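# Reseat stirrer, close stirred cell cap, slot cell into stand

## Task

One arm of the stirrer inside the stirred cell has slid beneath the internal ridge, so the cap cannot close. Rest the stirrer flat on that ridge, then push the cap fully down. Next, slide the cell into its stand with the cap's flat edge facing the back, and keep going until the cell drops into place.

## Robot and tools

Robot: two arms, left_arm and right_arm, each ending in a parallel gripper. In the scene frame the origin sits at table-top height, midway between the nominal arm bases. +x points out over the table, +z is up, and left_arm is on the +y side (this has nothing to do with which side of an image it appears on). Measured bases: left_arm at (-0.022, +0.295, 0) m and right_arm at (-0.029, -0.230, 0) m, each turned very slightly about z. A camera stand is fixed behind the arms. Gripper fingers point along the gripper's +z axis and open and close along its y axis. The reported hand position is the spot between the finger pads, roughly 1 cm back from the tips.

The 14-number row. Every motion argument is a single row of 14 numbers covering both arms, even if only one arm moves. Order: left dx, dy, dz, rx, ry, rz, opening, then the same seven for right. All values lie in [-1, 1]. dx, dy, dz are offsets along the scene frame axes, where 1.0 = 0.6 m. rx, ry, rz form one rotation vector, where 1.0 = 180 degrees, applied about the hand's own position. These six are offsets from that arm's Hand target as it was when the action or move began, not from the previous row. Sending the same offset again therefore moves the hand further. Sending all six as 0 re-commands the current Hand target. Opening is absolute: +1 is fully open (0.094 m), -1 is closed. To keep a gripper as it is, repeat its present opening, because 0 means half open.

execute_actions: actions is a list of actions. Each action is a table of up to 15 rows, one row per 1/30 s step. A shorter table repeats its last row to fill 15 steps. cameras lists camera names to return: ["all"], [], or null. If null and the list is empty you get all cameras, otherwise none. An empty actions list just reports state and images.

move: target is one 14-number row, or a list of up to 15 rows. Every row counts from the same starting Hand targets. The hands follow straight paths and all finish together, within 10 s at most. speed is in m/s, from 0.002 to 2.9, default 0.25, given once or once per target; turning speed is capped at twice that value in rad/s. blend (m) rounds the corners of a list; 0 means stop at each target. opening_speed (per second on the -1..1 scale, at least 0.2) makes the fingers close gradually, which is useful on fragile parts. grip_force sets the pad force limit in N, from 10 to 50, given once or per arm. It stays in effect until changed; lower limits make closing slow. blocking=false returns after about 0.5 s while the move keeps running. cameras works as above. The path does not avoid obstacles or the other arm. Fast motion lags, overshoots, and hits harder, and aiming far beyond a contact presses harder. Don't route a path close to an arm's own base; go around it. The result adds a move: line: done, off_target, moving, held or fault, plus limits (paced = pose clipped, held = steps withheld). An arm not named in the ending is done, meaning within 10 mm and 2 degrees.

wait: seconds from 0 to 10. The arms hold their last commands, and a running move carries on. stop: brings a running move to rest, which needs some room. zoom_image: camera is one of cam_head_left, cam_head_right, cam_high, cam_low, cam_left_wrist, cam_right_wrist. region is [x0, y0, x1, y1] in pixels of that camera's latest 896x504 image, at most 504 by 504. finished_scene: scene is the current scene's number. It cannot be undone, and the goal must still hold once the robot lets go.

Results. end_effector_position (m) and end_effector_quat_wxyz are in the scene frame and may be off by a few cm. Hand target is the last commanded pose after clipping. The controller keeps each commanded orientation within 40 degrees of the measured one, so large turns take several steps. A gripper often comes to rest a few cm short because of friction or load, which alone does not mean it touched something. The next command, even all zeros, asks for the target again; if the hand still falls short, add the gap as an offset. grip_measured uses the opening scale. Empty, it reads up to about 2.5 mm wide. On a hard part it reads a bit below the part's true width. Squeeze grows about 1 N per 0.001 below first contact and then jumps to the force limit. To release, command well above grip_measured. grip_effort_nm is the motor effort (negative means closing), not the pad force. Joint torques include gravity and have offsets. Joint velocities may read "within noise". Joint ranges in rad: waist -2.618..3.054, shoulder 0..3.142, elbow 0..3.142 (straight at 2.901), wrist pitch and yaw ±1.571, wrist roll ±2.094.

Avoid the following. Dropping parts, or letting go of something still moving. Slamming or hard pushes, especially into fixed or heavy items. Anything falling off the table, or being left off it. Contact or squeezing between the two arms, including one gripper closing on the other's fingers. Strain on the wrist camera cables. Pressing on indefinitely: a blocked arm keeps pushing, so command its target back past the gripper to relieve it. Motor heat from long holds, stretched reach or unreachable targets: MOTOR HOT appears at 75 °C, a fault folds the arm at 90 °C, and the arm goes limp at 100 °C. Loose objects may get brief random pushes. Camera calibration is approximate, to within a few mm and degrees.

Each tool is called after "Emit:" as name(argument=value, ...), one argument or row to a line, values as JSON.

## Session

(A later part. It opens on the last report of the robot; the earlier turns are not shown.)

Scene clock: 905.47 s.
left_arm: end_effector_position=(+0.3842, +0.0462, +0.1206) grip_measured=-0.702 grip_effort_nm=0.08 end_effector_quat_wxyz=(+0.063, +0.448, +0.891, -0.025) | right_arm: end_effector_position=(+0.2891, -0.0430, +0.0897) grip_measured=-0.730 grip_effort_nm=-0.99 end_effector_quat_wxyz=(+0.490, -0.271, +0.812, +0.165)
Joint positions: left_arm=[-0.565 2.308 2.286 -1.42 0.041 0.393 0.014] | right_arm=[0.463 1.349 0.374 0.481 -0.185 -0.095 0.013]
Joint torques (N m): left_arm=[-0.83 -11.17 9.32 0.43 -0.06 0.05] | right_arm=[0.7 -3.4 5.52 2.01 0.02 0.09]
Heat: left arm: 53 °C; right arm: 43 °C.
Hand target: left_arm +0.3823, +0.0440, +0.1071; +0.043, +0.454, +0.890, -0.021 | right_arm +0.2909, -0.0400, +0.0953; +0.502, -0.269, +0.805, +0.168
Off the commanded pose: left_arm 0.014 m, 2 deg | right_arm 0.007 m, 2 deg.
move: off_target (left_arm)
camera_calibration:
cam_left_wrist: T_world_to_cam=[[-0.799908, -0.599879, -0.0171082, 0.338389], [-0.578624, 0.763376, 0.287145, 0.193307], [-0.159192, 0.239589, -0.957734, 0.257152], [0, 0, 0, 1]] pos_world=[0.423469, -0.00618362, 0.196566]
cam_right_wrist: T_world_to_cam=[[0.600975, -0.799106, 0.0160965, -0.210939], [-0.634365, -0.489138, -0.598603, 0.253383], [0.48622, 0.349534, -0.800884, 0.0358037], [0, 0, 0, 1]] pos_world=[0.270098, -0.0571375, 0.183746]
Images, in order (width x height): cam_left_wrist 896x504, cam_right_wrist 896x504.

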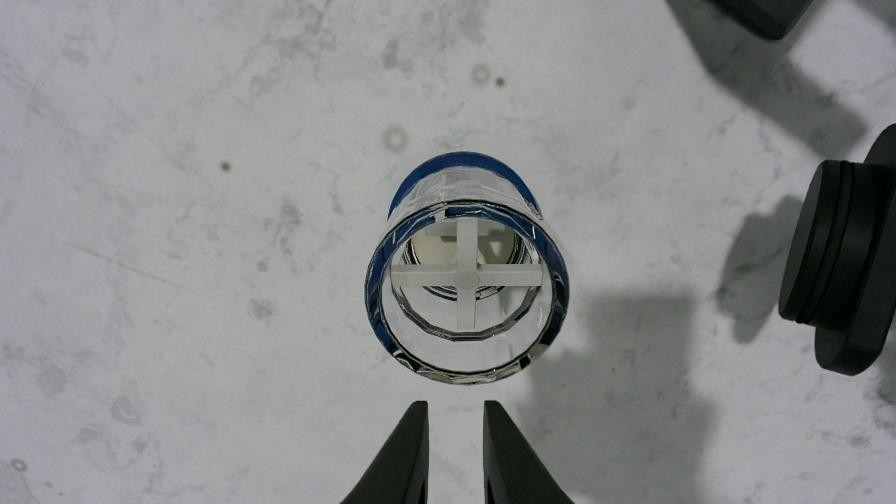

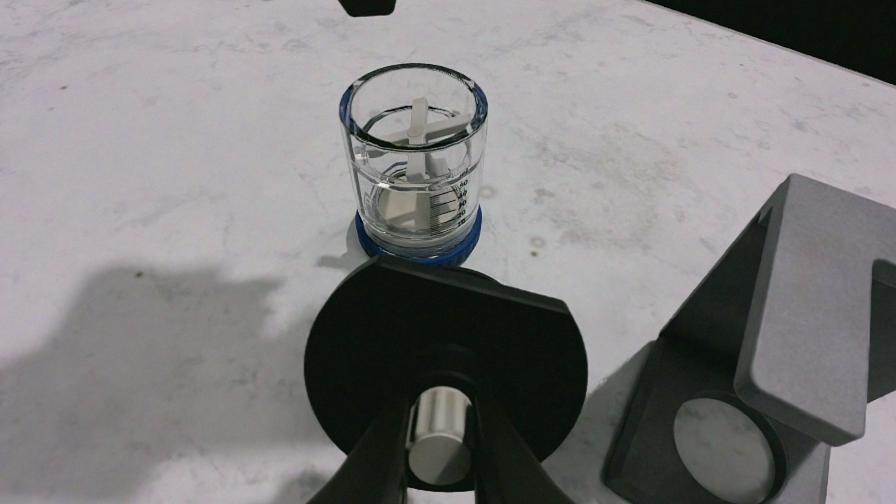

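Emit:
move(
  target=[-0.003,-0.009,-0.035,0,0,0,-0.7,0,0,0,0,0,0,-0.88],
  speed=0.06,
  cameras=["cam_right_wrist","cam_left_wrist"],
)

Emit:
zoom_image(
  camera="cam_right_wrist",
  region=[330, 30, 550, 290],
)

Scene clock: 917.90 s.
left_arm: end_effector_position=(+0.3836, +0.0388, +0.1038) grip_measured=-0.702 grip_effort_nm=0.07 end_effector_quat_wxyz=(+0.064, +0.455, +0.888, -0.025) | right_arm: end_effector_position=(+0.2891, -0.0430, +0.0897) grip_measured=-0.730 grip_effort_nm=-0.99 end_effector_quat_wxyz=(+0.490, -0.271, +0.812, +0.165)
Joint positions: left_arm=[-0.58 2.308 2.218 -1.351 0.039 0.393 0.014] | right_arm=[0.463 1.349 0.374 0.481 -0.185 -0.095 0.013]
Joint torques (N m): left_arm=[-0.65 -12.18 6.22 0.65 -0.04 -0.09] | right_arm=[0.65 -3.41 5.46 1.99 0.02 0.09]
Heat: left arm: 50 °C; right arm: 43 °C.
Hand target: left_arm +0.3805, +0.0385, +0.0861; +0.044, +0.454, +0.890, -0.021 | right_arm +0.2909, -0.0400, +0.0953; +0.502, -0.269, +0.805, +0.168
Off the commanded pose: left_arm 0.018 m, 2 deg | right_arm 0.007 m, 2 deg.
move: off_target (left_arm)
camera_calibration:
cam_left_wrist: T_world_to_cam=[[-0.808451, -0.588274, -0.0184427, 0.336088], [-0.567908, 0.771467, 0.286913, 0.199015], [-0.154556, 0.242429, -0.957779, 0.240837], [0, 0, 0, 1]] pos_world=[0.421956, -0.014207, 0.179767]
cam_right_wrist: T_world_to_cam=[[0.600975, -0.799106, 0.0160965, -0.210939], [-0.634365, -0.489138, -0.598603, 0.253383], [0.48622, 0.349534, -0.800884, 0.0358037], [0, 0, 0, 1]] pos_world=[0.270098, -0.0571375, 0.183746]
Images, in order (width x height): cam_left_wrist 896x504, cam_right_wrist 896x504.

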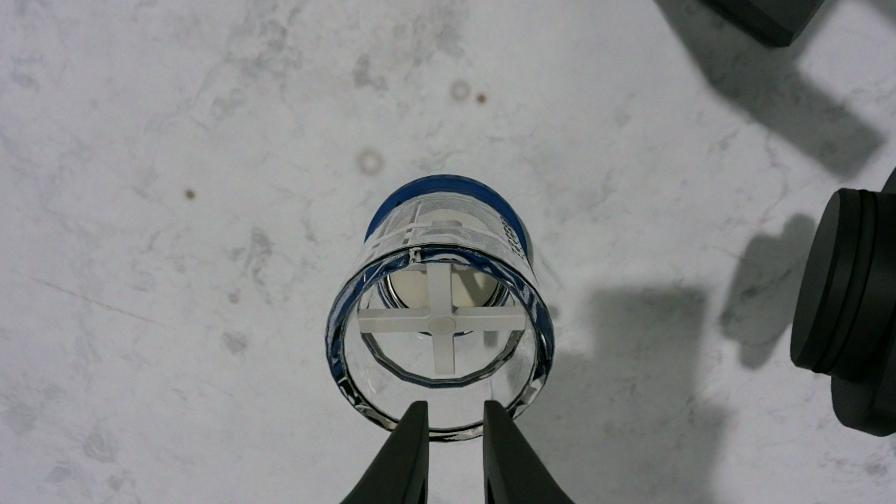

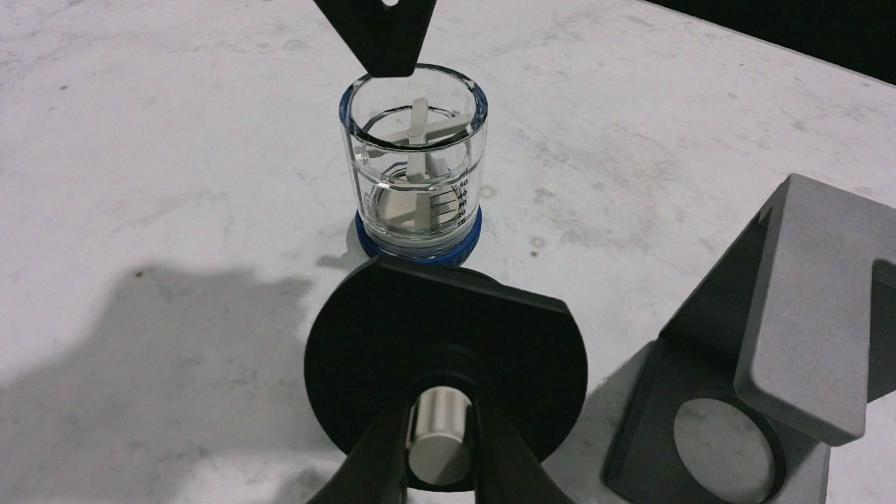

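Scaled by 1.938 from the camera's 896x504 image, which has a finer 1280x720 frame.

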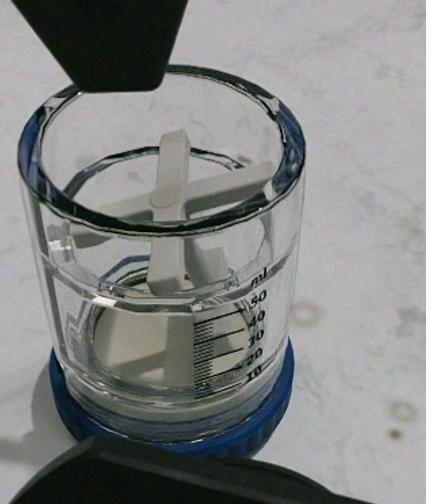

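Emit:
move(
  target=[0.001,0.016,-0.012,0,0,0,-0.7,0,0,0,0,0,0,-0.88],
  speed=0.06,
  cameras=["cam_right_wrist","cam_left_wrist"],
)

Emit:
zoom_image(
  camera="cam_right_wrist",
  region=[330, 30, 550, 290],
)

Scene clock: 935.60 s.
left_arm: end_effector_position=(+0.3820, +0.0445, +0.0849) grip_measured=-0.702 grip_effort_nm=0.07 end_effector_quat_wxyz=(+0.051, +0.452, +0.890, -0.023) | right_arm: end_effector_position=(+0.2891, -0.0430, +0.0898) grip_measured=-0.730 grip_effort_nm=-0.99 end_effector_quat_wxyz=(+0.490, -0.271, +0.812, +0.166)
Joint positions: left_arm=[-0.571 2.308 2.146 -1.304 0.039 0.394 0.014] | right_arm=[0.463 1.349 0.374 0.482 -0.185 -0.095 0.013]
Joint torques (N m): left_arm=[0.43 -14.37 6.13 0.62 -0.02 0.13] | right_arm=[0.7 -3.44 5.49 1.99 0.01 0.11]
Heat: left arm: 47 °C; right arm: 43 °C.
Hand target: left_arm +0.3812, +0.0482, +0.0789; +0.043, +0.454, +0.890, -0.021 | right_arm +0.2910, -0.0400, +0.0953; +0.502, -0.269, +0.805, +0.168
Off the commanded pose: left_arm 0.007 m, 1 deg | right_arm 0.007 m, 2 deg.
move: done
camera_calibration:
cam_left_wrist: T_world_to_cam=[[-0.804653, -0.593676, -0.00905298, 0.33585], [-0.566714, 0.763382, 0.309972, 0.197057], [-0.177112, 0.25455, -0.950703, 0.228529], [0, 0, 0, 1]] pos_world=[0.422393, -0.00921619, 0.159221]
cam_right_wrist: T_world_to_cam=[[0.600975, -0.799104, 0.0161533, -0.210951], [-0.634171, -0.489041, -0.598888, 0.253448], [0.486473, 0.349673, -0.80067, 0.035784], [0, 0, 0, 1]] pos_world=[0.270098, -0.0571376, 0.183846]
Images, in order (width x height): cam_left_wrist 896x504, cam_right_wrist 896x504.

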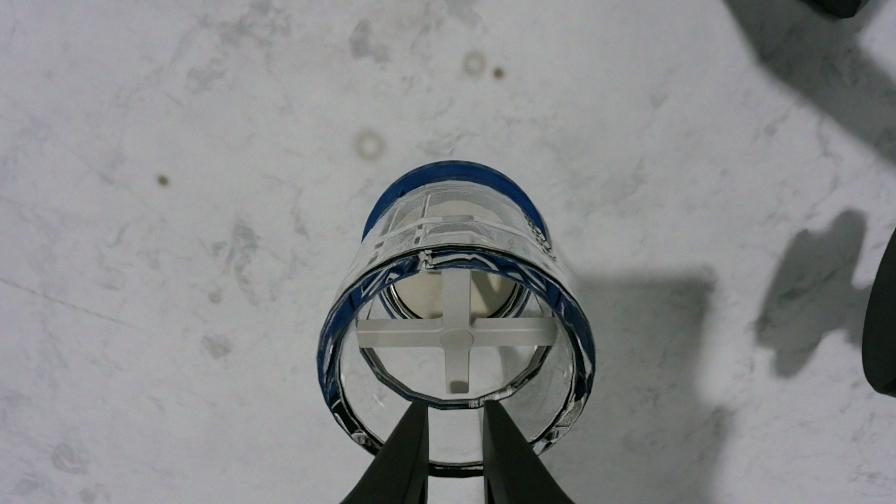

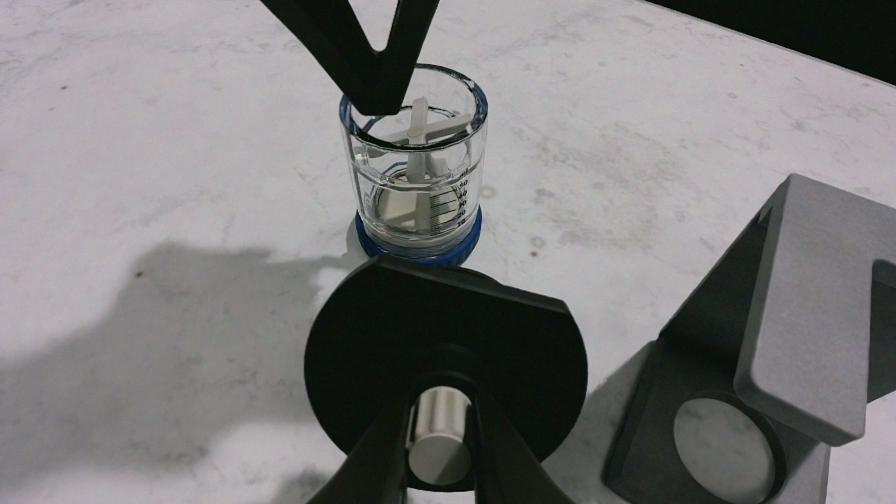

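Scaled by 1.938 from the camera's 896x504 image, which has a finer 1280x720 frame.

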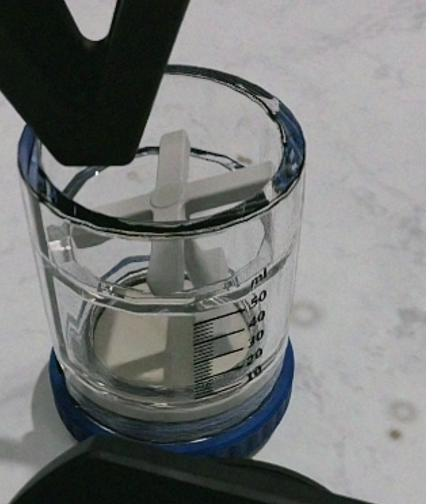

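Emit:
move(
  target=[0.0,0.0,-0.03,0,0,0,-0.7,0,0,0,0,0,0,-0.88],
  speed=0.05,
  cameras=["cam_right_wrist","cam_left_wrist"],
)

Emit:
zoom_image(
  camera="cam_right_wrist",
  region=[330, 30, 550, 290],
)

Scene clock: 944.07 s.
left_arm: end_effector_position=(+0.3818, +0.0447, +0.0687) grip_measured=-0.702 grip_effort_nm=0.07 end_effector_quat_wxyz=(+0.049, +0.452, +0.891, -0.023) | right_arm: end_effector_position=(+0.2891, -0.0430, +0.0898) grip_measured=-0.730 grip_effort_nm=-0.99 end_effector_quat_wxyz=(+0.490, -0.271, +0.812, +0.166)
Joint positions: left_arm=[-0.571 2.308 2.082 -1.245 0.039 0.395 0.014] | right_arm=[0.463 1.349 0.374 0.482 -0.185 -0.095 0.013]
Joint torques (N m): left_arm=[0.42 -14.54 5.09 0.74 -0.03 0.11] | right_arm=[0.83 -3.52 5.3 2 -0.01 0.09]
Heat: left arm: 47 °C; right arm: 43 °C.
Hand target: left_arm +0.3811, +0.0482, +0.0609; +0.043, +0.454, +0.890, -0.021 | right_arm +0.2910, -0.0400, +0.0953; +0.502, -0.269, +0.805, +0.168
Off the commanded pose: left_arm 0.009 m, 1 deg | right_arm 0.007 m, 2 deg.
move: done
camera_calibration:
cam_left_wrist: T_world_to_cam=[[-0.804874, -0.593394, -0.00782115, 0.335622], [-0.565422, 0.762798, 0.313747, 0.201058], [-0.18021, 0.256949, -0.949474, 0.214087], [0, 0, 0, 1]] pos_world=[0.422397, -0.00922021, 0.142814]
cam_right_wrist: T_world_to_cam=[[0.600975, -0.799104, 0.0161533, -0.210951], [-0.634171, -0.489041, -0.598888, 0.253448], [0.486473, 0.349673, -0.80067, 0.035784], [0, 0, 0, 1]] pos_world=[0.270098, -0.0571376, 0.183846]
Images, in order (width x height): cam_left_wrist 896x504, cam_right_wrist 896x504.

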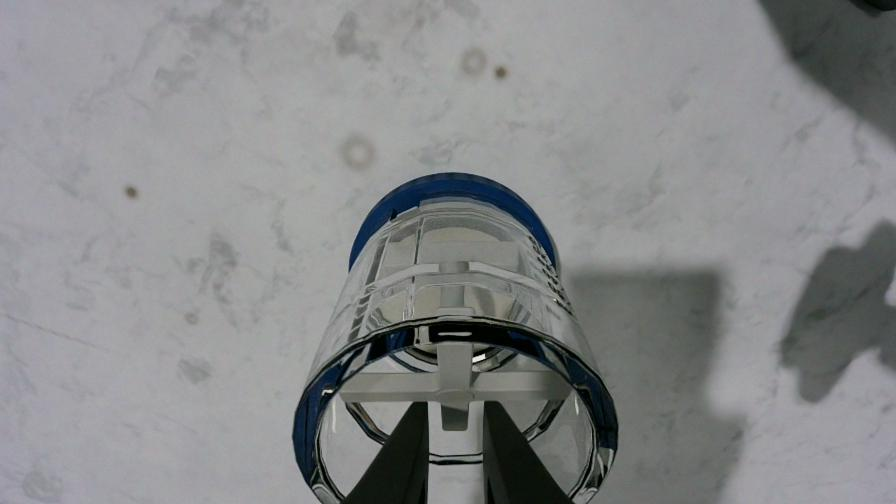

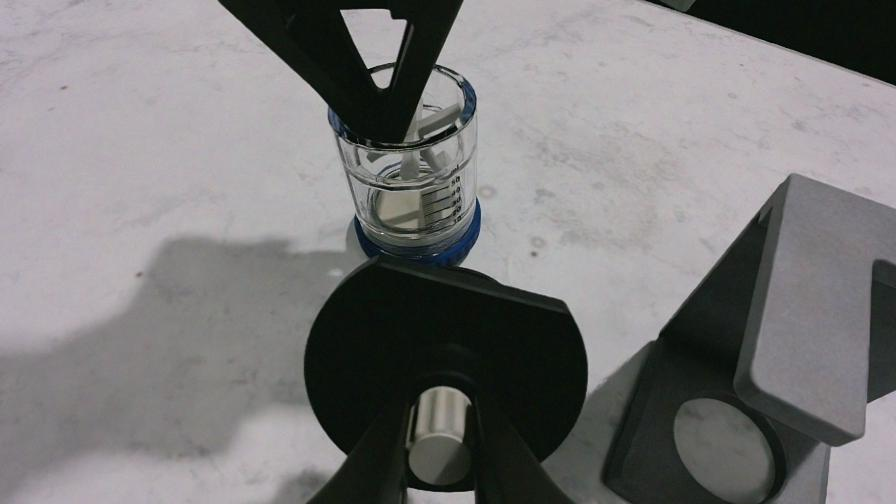

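Scaled by 1.938 from the camera's 896x504 image, which has a finer 1280x720 frame.

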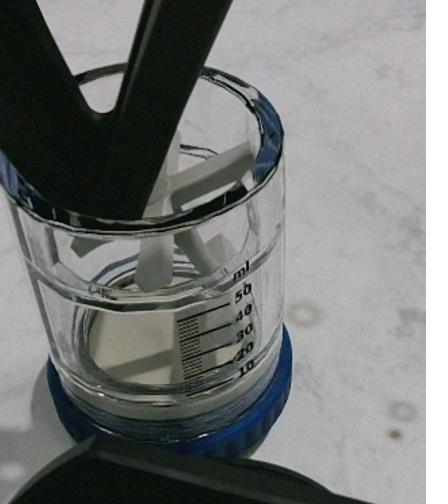

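Emit:
move(
  target=[0.0,0.0,0.065,0,0,0,-0.7,0,0,0,0,0,0,-0.88],
  speed=0.06,
)

Emit:
move(
  target=[0.026,-0.036,0,0,0,0,-0.7,0,0,0,0,0,0,-0.88],
  speed=0.06,
  cameras=["cam_right_wrist","cam_left_wrist"],
)

Emit:
zoom_image(
  camera="cam_right_wrist",
  region=[330, 30, 550, 290],
)

Scene clock: 989.37 s.
left_arm: end_effector_position=(+0.3803, +0.0456, +0.1019) grip_measured=-0.702 grip_effort_nm=0.08 end_effector_quat_wxyz=(+0.051, +0.452, +0.890, -0.023) | right_arm: end_effector_position=(+0.2891, -0.0430, +0.0898) grip_measured=-0.730 grip_effort_nm=-0.99 end_effector_quat_wxyz=(+0.490, -0.271, +0.812, +0.166)
Joint positions: left_arm=[-0.571 2.308 2.214 -1.373 0.039 0.395 0.014] | right_arm=[0.463 1.349 0.374 0.482 -0.185 -0.095 0.013]
Joint torques (N m): left_arm=[0.44 -13.33 9.24 0.39 -0.03 0.11] | right_arm=[0.64 -3.4 5.48 2 0.01 0.08]
Heat: left arm: 47 °C; right arm: 45 °C.
Hand target: left_arm +0.3811, +0.0482, +0.0999; +0.043, +0.454, +0.890, -0.021 | right_arm +0.2910, -0.0400, +0.0953; +0.502, -0.269, +0.805, +0.168
Off the commanded pose: left_arm 0.003 m, 1 deg | right_arm 0.007 m, 2 deg.
move: done

Scene clock: 990.70 s.
left_arm: end_effector_position=(+0.3985, +0.0268, +0.1161) grip_measured=-0.702 grip_effort_nm=0.07 end_effector_quat_wxyz=(+0.066, +0.455, +0.887, -0.024) | right_arm: end_effector_position=(+0.2891, -0.0430, +0.0898) grip_measured=-0.730 grip_effort_nm=-0.99 end_effector_quat_wxyz=(+0.490, -0.271, +0.812, +0.166)
Joint positions: left_arm=[-0.585 2.463 2.545 -1.518 0.038 0.39 0.014] | right_arm=[0.463 1.349 0.374 0.482 -0.185 -0.095 0.013]
Joint torques (N m): left_arm=[-0.39 -11.86 9.03 0.48 -0.04 -0.11] | right_arm=[0.59 -3.51 5.27 2.02 0.04 0.08]
Heat: left arm: 47 °C; right arm: 45 °C.
Hand target: left_arm +0.3967, +0.0266, +0.0998; +0.043, +0.454, +0.890, -0.021 | right_arm +0.2910, -0.0400, +0.0953; +0.502, -0.269, +0.805, +0.168
Off the commanded pose: left_arm 0.016 m, 3 deg | right_arm 0.007 m, 2 deg.
move: off_target (left_arm)
camera_calibration:
cam_left_wrist: T_world_to_cam=[[-0.809601, -0.586605, -0.0209859, 0.342069], [-0.567447, 0.773014, 0.283643, 0.213306], [-0.150164, 0.241546, -0.9587, 0.256179], [0, 0, 0, 1]] pos_world=[0.436448, -0.0261084, 0.192274]
cam_right_wrist: T_world_to_cam=[[0.600975, -0.799104, 0.0161533, -0.210951], [-0.634171, -0.489041, -0.598888, 0.253448], [0.486473, 0.349673, -0.80067, 0.035784], [0, 0, 0, 1]] pos_world=[0.270098, -0.0571376, 0.183846]
Images, in order (width x height): cam_left_wrist 896x504, cam_right_wrist 896x504.

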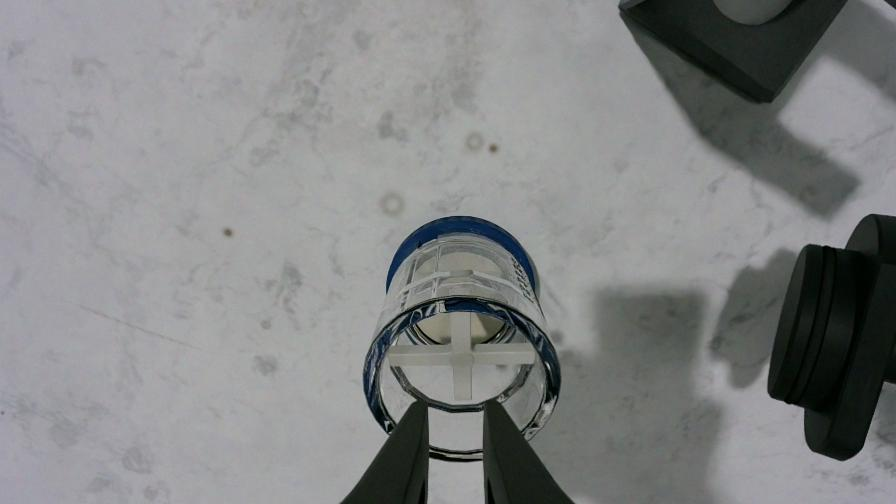

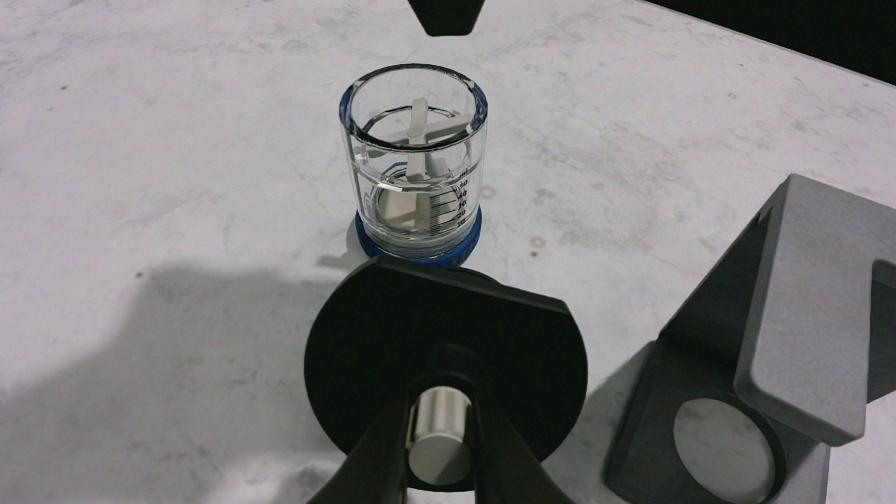

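Scaled by 1.938 from the camera's 896x504 image, which has a finer 1280x720 frame.

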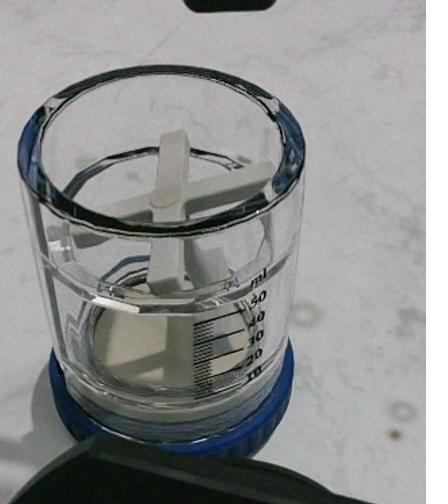

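Emit:
move(
  target=[-0.002,-0.008,-0.025,0,0,0,-0.68,0,0,0,0,0,0,-0.88],
  speed=0.06,
)

Emit:
move(
  target=[0,0,-0.01,0,0,0,-0.68,0,0,0,0,0,0,-0.88],
  speed=0.06,
  cameras=["cam_right_wrist","cam_left_wrist"],
)

Emit:
zoom_image(
  camera="cam_right_wrist",
  region=[330, 30, 550, 290],
)

Scene clock: 1008.10 s.
left_arm: end_effector_position=(+0.3986, +0.0223, +0.1010) grip_measured=-0.682 grip_effort_nm=0.08 end_effector_quat_wxyz=(+0.062, +0.455, +0.888, -0.025) | right_arm: end_effector_position=(+0.2891, -0.0430, +0.0898) grip_measured=-0.730 grip_effort_nm=-0.99 end_effector_quat_wxyz=(+0.490, -0.271, +0.812, +0.166)
Joint positions: left_arm=[-0.593 2.463 2.484 -1.464 0.038 0.38 0.015] | right_arm=[0.463 1.349 0.374 0.482 -0.185 -0.095 0.013]
Joint torques (N m): left_arm=[-0.66 -13.46 6.01 0.66 -0.04 -0.09] | right_arm=[0.76 -3.43 5.35 1.98 -0.01 0.06]
Heat: left arm: 48 °C; right arm: 46 °C.
Hand target: left_arm +0.3955, +0.0217, +0.0849; +0.043, +0.454, +0.890, -0.021 | right_arm +0.2910, -0.0400, +0.0953; +0.502, -0.269, +0.805, +0.168
Off the commanded pose: left_arm 0.016 m, 2 deg | right_arm 0.007 m, 2 deg.
move: off_target (left_arm)

Scene clock: 1009.03 s.
left_arm: end_effector_position=(+0.3989, +0.0220, +0.0909) grip_measured=-0.682 grip_effort_nm=0.08 end_effector_quat_wxyz=(+0.058, +0.455, +0.889, -0.024) | right_arm: end_effector_position=(+0.2891, -0.0430, +0.0898) grip_measured=-0.730 grip_effort_nm=-0.99 end_effector_quat_wxyz=(+0.490, -0.271, +0.812, +0.166)
Joint positions: left_arm=[-0.593 2.463 2.443 -1.432 0.038 0.38 0.015] | right_arm=[0.463 1.349 0.374 0.482 -0.185 -0.095 0.013]
Joint torques (N m): left_arm=[-0.59 -14.34 5.9 0.65 -0.05 -0.1] | right_arm=[0.72 -3.49 5.38 1.99 0.03 0.1]
Heat: left arm: 48 °C; right arm: 46 °C.
Hand target: left_arm +0.3955, +0.0217, +0.0789; +0.043, +0.454, +0.890, -0.021 | right_arm +0.2910, -0.0400, +0.0953; +0.502, -0.269, +0.805, +0.168
Off the commanded pose: left_arm 0.013 m, 2 deg | right_arm 0.007 m, 2 deg.
move: off_target (left_arm)
camera_calibration:
cam_left_wrist: T_world_to_cam=[[-0.808581, -0.588223, -0.0138071, 0.33803], [-0.564965, 0.769626, 0.297473, 0.222249], [-0.164354, 0.248331, -0.95463, 0.238408], [0, 0, 0, 1]] pos_world=[0.438071, -0.0314159, 0.166146]
cam_right_wrist: T_world_to_cam=[[0.600975, -0.799104, 0.0161533, -0.210951], [-0.634171, -0.489041, -0.598888, 0.253448], [0.486473, 0.349673, -0.80067, 0.035784], [0, 0, 0, 1]] pos_world=[0.270098, -0.0571376, 0.183846]
Images, in order (width x height): cam_left_wrist 896x504, cam_right_wrist 896x504.

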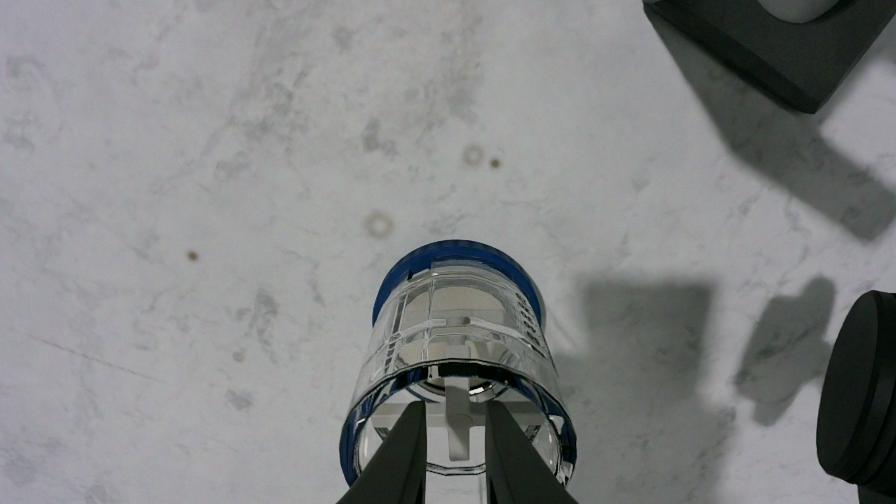

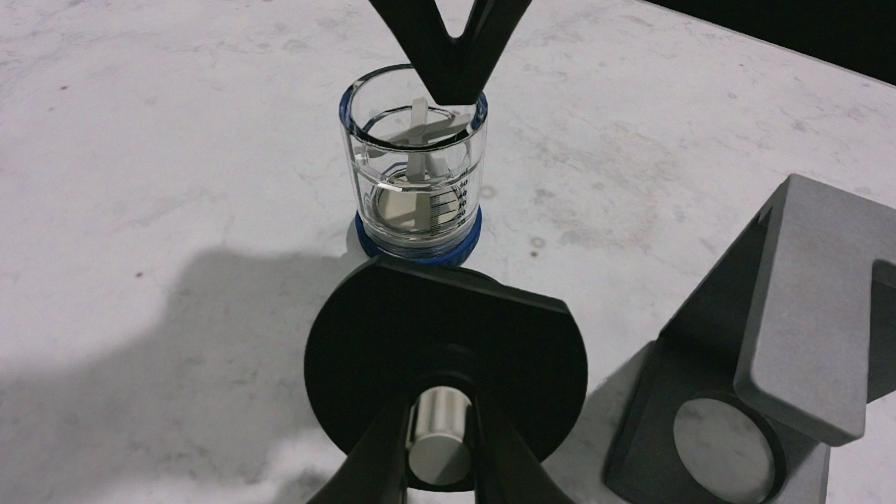

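Scaled by 1.938 from the camera's 896x504 image, which has a finer 1280x720 frame.

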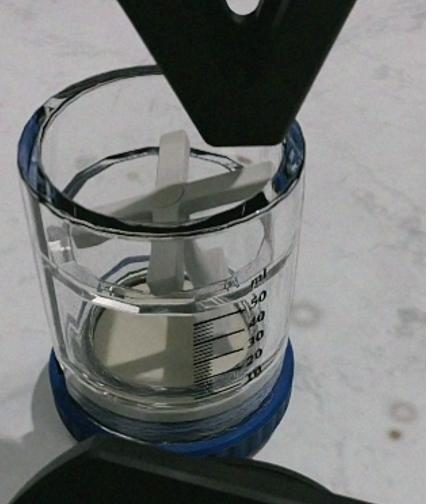

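Emit:
move(
  target=[-0.004,0.006,-0.015,0,0,0,-0.68,0,0,0,0,0,0,-0.88],
  speed=0.04,
  cameras=["cam_right_wrist","cam_left_wrist"],
)

Emit:
zoom_image(
  camera="cam_right_wrist",
  region=[330, 30, 550, 290],
)

Scene clock: 1021.03 s.
left_arm: end_effector_position=(+0.3973, +0.0236, +0.0661) grip_measured=-0.682 grip_effort_nm=0.08 end_effector_quat_wxyz=(+0.045, +0.455, +0.889, -0.022) | right_arm: end_effector_position=(+0.2891, -0.0430, +0.0898) grip_measured=-0.730 grip_effort_nm=-0.99 end_effector_quat_wxyz=(+0.490, -0.271, +0.812, +0.166)
Joint positions: left_arm=[-0.593 2.463 2.346 -1.361 0.036 0.38 0.015] | right_arm=[0.463 1.349 0.374 0.482 -0.185 -0.095 0.013]
Joint torques (N m): left_arm=[-0.29 -17.77 5.27 0.52 -0.01 -0.06] | right_arm=[0.79 -3.4 5.35 1.99 -0.01 0.05]
Heat: left arm: 50 °C; right arm: 46 °C.
Hand target: left_arm +0.3931, +0.0254, +0.0698; +0.043, +0.454, +0.890, -0.021 | right_arm +0.2909, -0.0400, +0.0953; +0.502, -0.269, +0.805, +0.168
Off the commanded pose: left_arm 0.006 m, 0 deg | right_arm 0.007 m, 2 deg.
move: done
camera_calibration:
cam_left_wrist: T_world_to_cam=[[-0.808604, -0.588319, -0.00635467, 0.336796], [-0.558796, 0.764557, 0.321247, 0.223637], [-0.184137, 0.263312, -0.946974, 0.221022], [0, 0, 0, 1]] pos_world=[0.438, -0.0310379, 0.1396]
cam_right_wrist: T_world_to_cam=[[0.600975, -0.799104, 0.0161533, -0.210951], [-0.634171, -0.489041, -0.598888, 0.253448], [0.486473, 0.349673, -0.80067, 0.035784], [0, 0, 0, 1]] pos_world=[0.270098, -0.0571376, 0.183846]
Images, in order (width x height): cam_left_wrist 896x504, cam_right_wrist 896x504.

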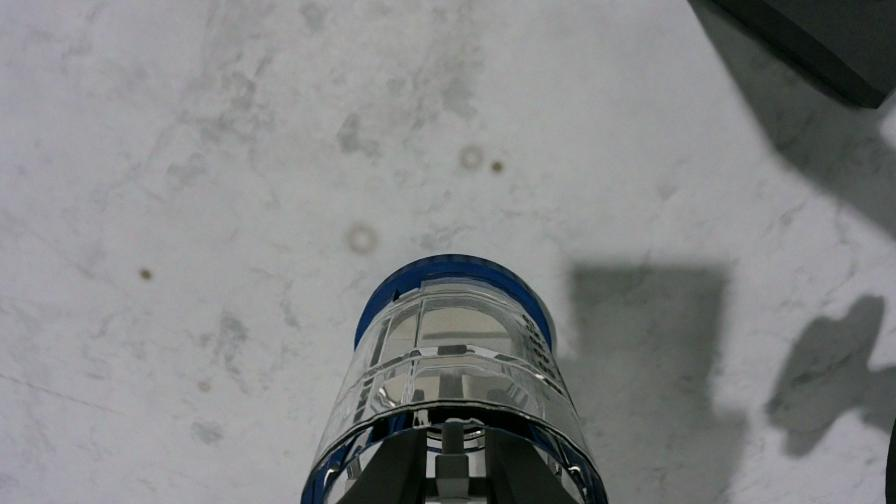

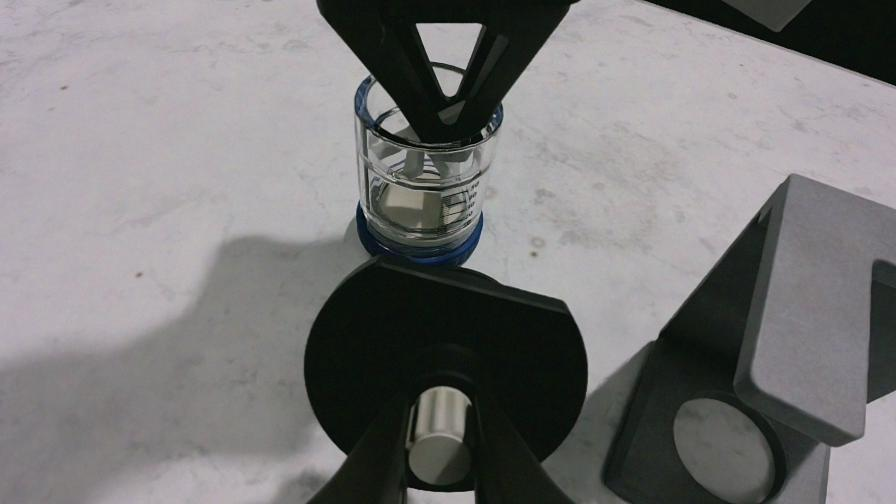

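Scaled by 1.938 from the camera's 896x504 image, which has a finer 1280x720 frame.

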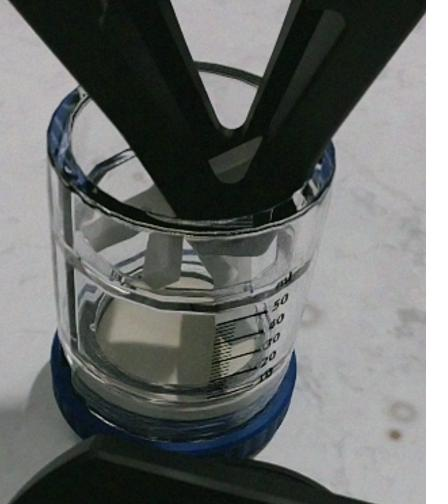

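Emit:
move(
  target=[-0.006,0.008,0.022,0,0,0,-0.68,0,0,0,0,0,0,-0.88],
  speed=0.04,
  cameras=["cam_right_wrist","cam_left_wrist"],
)

Emit:
zoom_image(
  camera="cam_right_wrist",
  region=[330, 30, 550, 290],
)

Scene clock: 1026.57 s.
left_arm: end_effector_position=(+0.3936, +0.0259, +0.0679) grip_measured=-0.682 grip_effort_nm=0.08 end_effector_quat_wxyz=(+0.038, +0.455, +0.890, -0.021) | right_arm: end_effector_position=(+0.2891, -0.0430, +0.0898) grip_measured=-0.730 grip_effort_nm=-0.99 end_effector_quat_wxyz=(+0.490, -0.271, +0.812, +0.166)
Joint positions: left_arm=[-0.593 2.458 2.346 -1.379 0.036 0.38 0.015] | right_arm=[0.463 1.349 0.374 0.482 -0.185 -0.095 0.013]
Joint torques (N m): left_arm=[0.25 -19.74 5.61 0.37 -0.04 0.02] | right_arm=[0.85 -3.45 5.39 2 -0.02 0.08]
Heat: left arm: 51 °C; right arm: 47 °C.
Hand target: left_arm +0.3895, +0.0301, +0.0832; +0.044, +0.454, +0.890, -0.021 | right_arm +0.2909, -0.0400, +0.0953; +0.502, -0.269, +0.805, +0.168
Off the commanded pose: left_arm 0.016 m, 1 deg | right_arm 0.007 m, 2 deg.
move: off_target (left_arm)
camera_calibration:
cam_left_wrist: T_world_to_cam=[[-0.808664, -0.58827, -0.00131756, 0.334842], [-0.554998, 0.762181, 0.333251, 0.216968], [-0.195037, 0.270219, -0.942837, 0.225213], [0, 0, 0, 1]] pos_world=[0.435116, -0.0292481, 0.140475]
cam_right_wrist: T_world_to_cam=[[0.600975, -0.799104, 0.0161533, -0.210951], [-0.634171, -0.489041, -0.598888, 0.253448], [0.486473, 0.349673, -0.80067, 0.035784], [0, 0, 0, 1]] pos_world=[0.270098, -0.0571376, 0.183846]
Images, in order (width x height): cam_left_wrist 896x504, cam_right_wrist 896x504.

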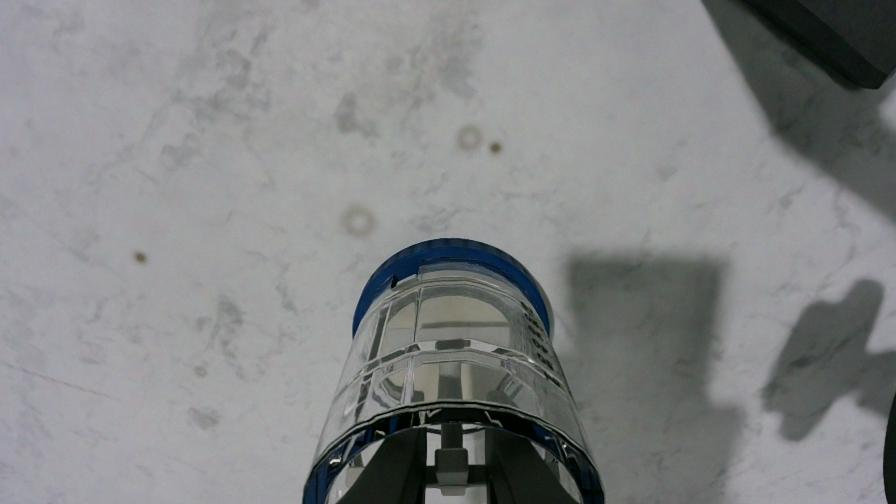

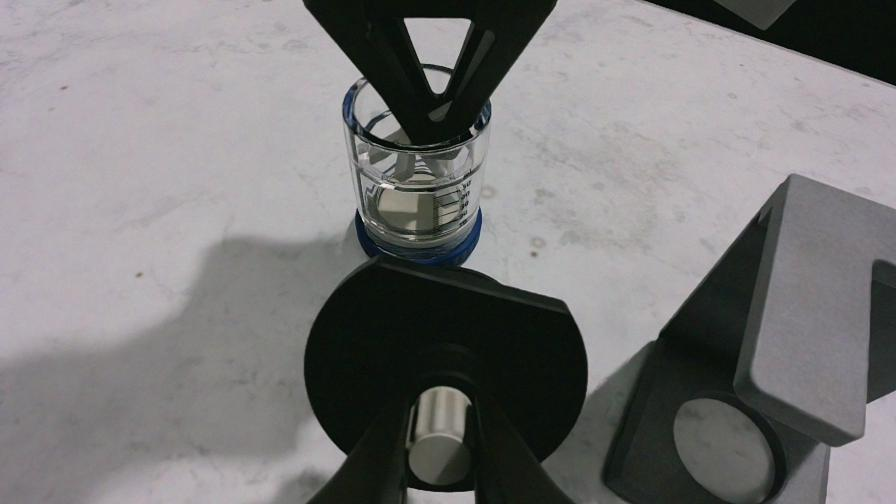

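Scaled by 1.938 from the camera's 896x504 image, which has a finer 1280x720 frame.

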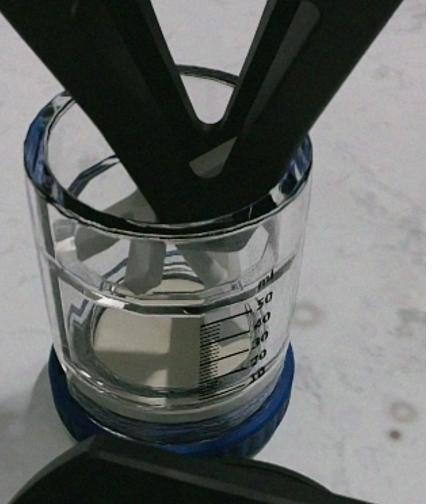

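Emit:
move(
  target=[0,0,0.0,0,0,0,-0.95,0,0,0,0,0,0,-0.88],
  speed=0.04,
  grip_force=[35,50],
)

Emit:
move(
  target=[0,0,0.006,0,0,0,-0.95,0,0,0,0,0,0,-0.88],
  speed=0.03,
  cameras=["cam_right_wrist"],
)

Emit:
zoom_image(
  camera="cam_right_wrist",
  region=[330, 30, 550, 290],
)

Scene clock: 1036.23 s.
left_arm: end_effector_position=(+0.3933, +0.0263, +0.0678) grip_measured=-0.842 grip_effort_nm=-0.73 end_effector_quat_wxyz=(+0.037, +0.455, +0.890, -0.021) | right_arm: end_effector_position=(+0.2891, -0.0430, +0.0898) grip_measured=-0.730 grip_effort_nm=-0.99 end_effector_quat_wxyz=(+0.490, -0.271, +0.812, +0.166)
Joint positions: left_arm=[-0.593 2.458 2.346 -1.381 0.035 0.38 0.007] | right_arm=[0.463 1.349 0.374 0.482 -0.185 -0.095 0.013]
Joint torques (N m): left_arm=[0.16 -19.71 5.64 0.42 0 -0.01] | right_arm=[0.91 -3.48 5.34 2 0.03 0.08]
Heat: left arm: 51 °C; right arm: 47 °C.
Hand target: left_arm +0.3895, +0.0301, +0.0832; +0.044, +0.454, +0.890, -0.021 | right_arm +0.2909, -0.0400, +0.0953; +0.502, -0.269, +0.805, +0.168
Off the commanded pose: left_arm 0.016 m, 1 deg | right_arm 0.007 m, 2 deg.
grip_force (N): 35, 50
move: off_target (left_arm)

Scene clock: 1036.93 s.
left_arm: end_effector_position=(+0.3932, +0.0263, +0.0678) grip_measured=-0.843 grip_effort_nm=-0.77 end_effector_quat_wxyz=(+0.037, +0.455, +0.890, -0.021) | right_arm: end_effector_position=(+0.2891, -0.0430, +0.0898) grip_measured=-0.730 grip_effort_nm=-0.99 end_effector_quat_wxyz=(+0.490, -0.271, +0.812, +0.166)
Joint positions: left_arm=[-0.593 2.458 2.346 -1.381 0.035 0.38 0.007] | right_arm=[0.463 1.349 0.374 0.482 -0.185 -0.095 0.013]
Joint torques (N m): left_arm=[0.23 -19.44 7.36 0.24 -0.01 0.01] | right_arm=[0.75 -3.55 5.24 1.98 0.04 0.09]
Heat: left arm: 51 °C; right arm: 47 °C.
Hand target: left_arm +0.3895, +0.0302, +0.0868; +0.043, +0.454, +0.890, -0.021 | right_arm +0.2909, -0.0400, +0.0953; +0.502, -0.269, +0.805, +0.168
Off the commanded pose: left_arm 0.020 m, 1 deg | right_arm 0.007 m, 2 deg.
grip_force (N): 35, 50
move: off_target (left_arm)
camera_calibration:
cam_right_wrist: T_world_to_cam=[[0.600975, -0.799104, 0.0161533, -0.210951], [-0.634171, -0.489041, -0.598888, 0.253448], [0.486473, 0.349673, -0.80067, 0.035784], [0, 0, 0, 1]] pos_world=[0.270098, -0.0571376, 0.183846]
Images, in order (width x height): cam_right_wrist 896x504.

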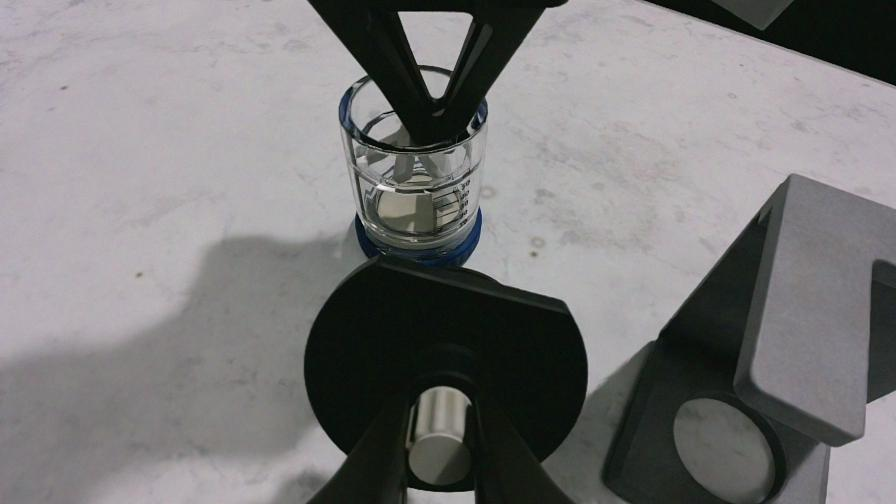

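Scaled by 1.938 from the camera's 896x504 image, which has a finer 1280x720 frame.

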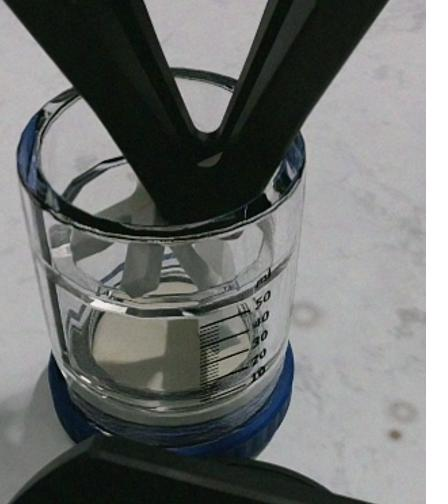

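Emit:
move(
  target=[0.001,-0.001,0.02,0,0,0,-0.95,0,0,0,0,0,0,-0.88],
  speed=0.03,
  cameras=["cam_right_wrist"],
)

Emit:
zoom_image(
  camera="cam_right_wrist",
  region=[330, 30, 550, 290],
)

Scene clock: 1043.17 s.
left_arm: end_effector_position=(+0.3906, +0.0280, +0.0857) grip_measured=-0.843 grip_effort_nm=-0.77 end_effector_quat_wxyz=(+0.037, +0.455, +0.890, -0.021) | right_arm: end_effector_position=(+0.2891, -0.0430, +0.0898) grip_measured=-0.730 grip_effort_nm=-0.99 end_effector_quat_wxyz=(+0.490, -0.271, +0.812, +0.166)
Joint positions: left_arm=[-0.593 2.458 2.418 -1.454 0.034 0.38 0.007] | right_arm=[0.463 1.349 0.374 0.482 -0.185 -0.095 0.013]
Joint torques (N m): left_arm=[0.14 -17.21 9.26 0.26 0 0] | right_arm=[0.83 -3.4 5.31 1.99 0.05 0.08]
Heat: left arm: 51 °C; right arm: 47 °C.
Hand target: left_arm +0.3901, +0.0296, +0.0988; +0.044, +0.454, +0.890, -0.021 | right_arm +0.2909, -0.0400, +0.0953; +0.502, -0.269, +0.805, +0.168
Off the commanded pose: left_arm 0.013 m, 1 deg | right_arm 0.007 m, 2 deg.
grip_force (N): 35, 50
move: off_target (left_arm)
camera_calibration:
cam_right_wrist: T_world_to_cam=[[0.600975, -0.799104, 0.0161533, -0.210951], [-0.634171, -0.489041, -0.598888, 0.253448], [0.486473, 0.349673, -0.80067, 0.035784], [0, 0, 0, 1]] pos_world=[0.270098, -0.0571376, 0.183846]
Images, in order (width x height): cam_right_wrist 896x504.

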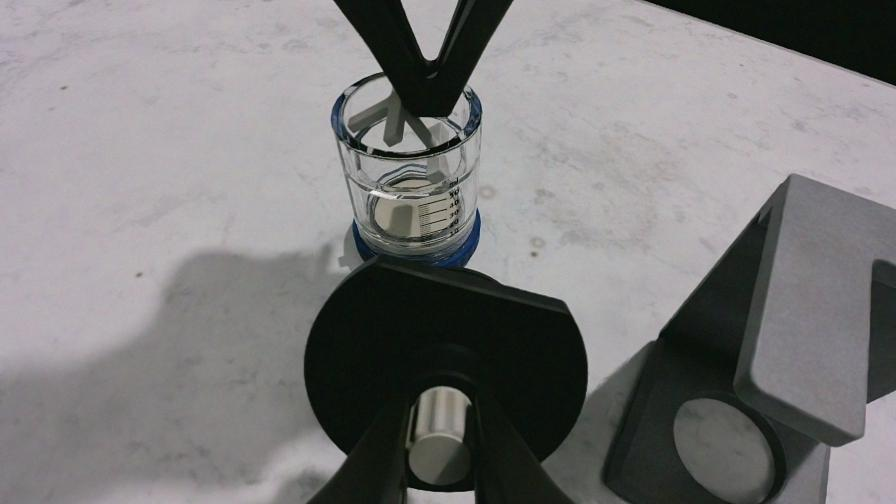

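Scaled by 1.938 from the camera's 896x504 image, which has a finer 1280x720 frame.

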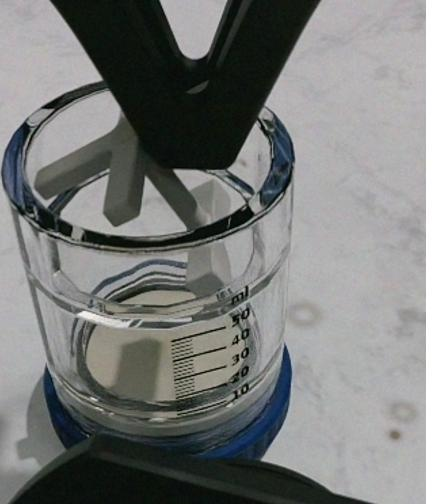

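Emit:
move(
  target=[-0.008,0.012,-0.002,0,0,0,-0.95,0,0,0,0,0,0,-0.88],
  speed=0.03,
  cameras=["cam_right_wrist"],
)

Emit:
zoom_image(
  camera="cam_right_wrist",
  region=[330, 30, 550, 290],
)

Scene clock: 1055.03 s.
left_arm: end_effector_position=(+0.3861, +0.0328, +0.0814) grip_measured=-0.843 grip_effort_nm=-0.77 end_effector_quat_wxyz=(+0.031, +0.453, +0.891, -0.020) | right_arm: end_effector_position=(+0.2891, -0.0430, +0.0898) grip_measured=-0.730 grip_effort_nm=-0.99 end_effector_quat_wxyz=(+0.490, -0.271, +0.812, +0.166)
Joint positions: left_arm=[-0.589 2.427 2.345 -1.424 0.034 0.38 0.007] | right_arm=[0.463 1.349 0.374 0.482 -0.185 -0.095 0.013]
Joint torques (N m): left_arm=[0.55 -19.44 5.86 0.49 0 0.09] | right_arm=[0.84 -3.45 5.38 1.96 0 0.11]
Heat: left arm: 51 °C; right arm: 48 °C.
Hand target: left_arm +0.3853, +0.0368, +0.0975; +0.043, +0.454, +0.890, -0.021 | right_arm +0.2909, -0.0400, +0.0953; +0.502, -0.269, +0.805, +0.168
Off the commanded pose: left_arm 0.017 m, 1 deg | right_arm 0.007 m, 2 deg.
grip_force (N): 35, 50
move: off_target (left_arm)
camera_calibration:
cam_right_wrist: T_world_to_cam=[[0.600975, -0.799104, 0.0161533, -0.210951], [-0.634171, -0.489041, -0.598888, 0.253448], [0.486473, 0.349673, -0.80067, 0.035784], [0, 0, 0, 1]] pos_world=[0.270098, -0.0571376, 0.183846]
Images, in order (width x height): cam_right_wrist 896x504.

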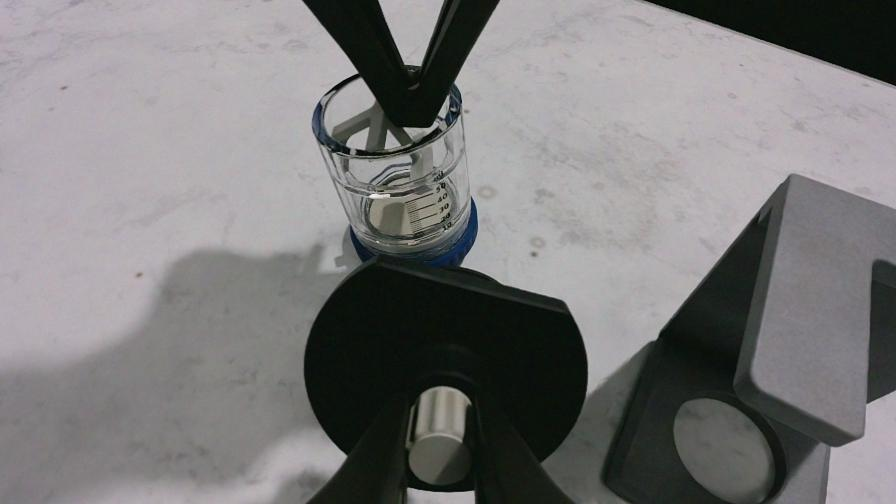

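Scaled by 1.938 from the camera's 896x504 image, which has a finer 1280x720 frame.

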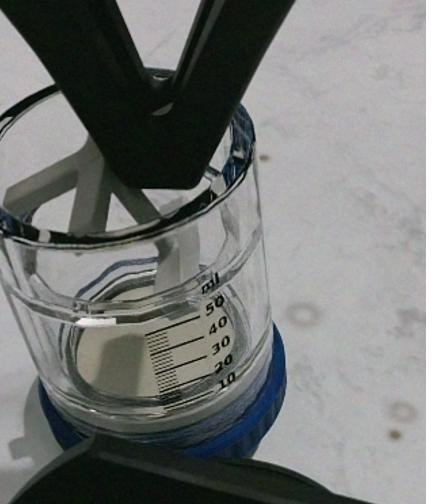

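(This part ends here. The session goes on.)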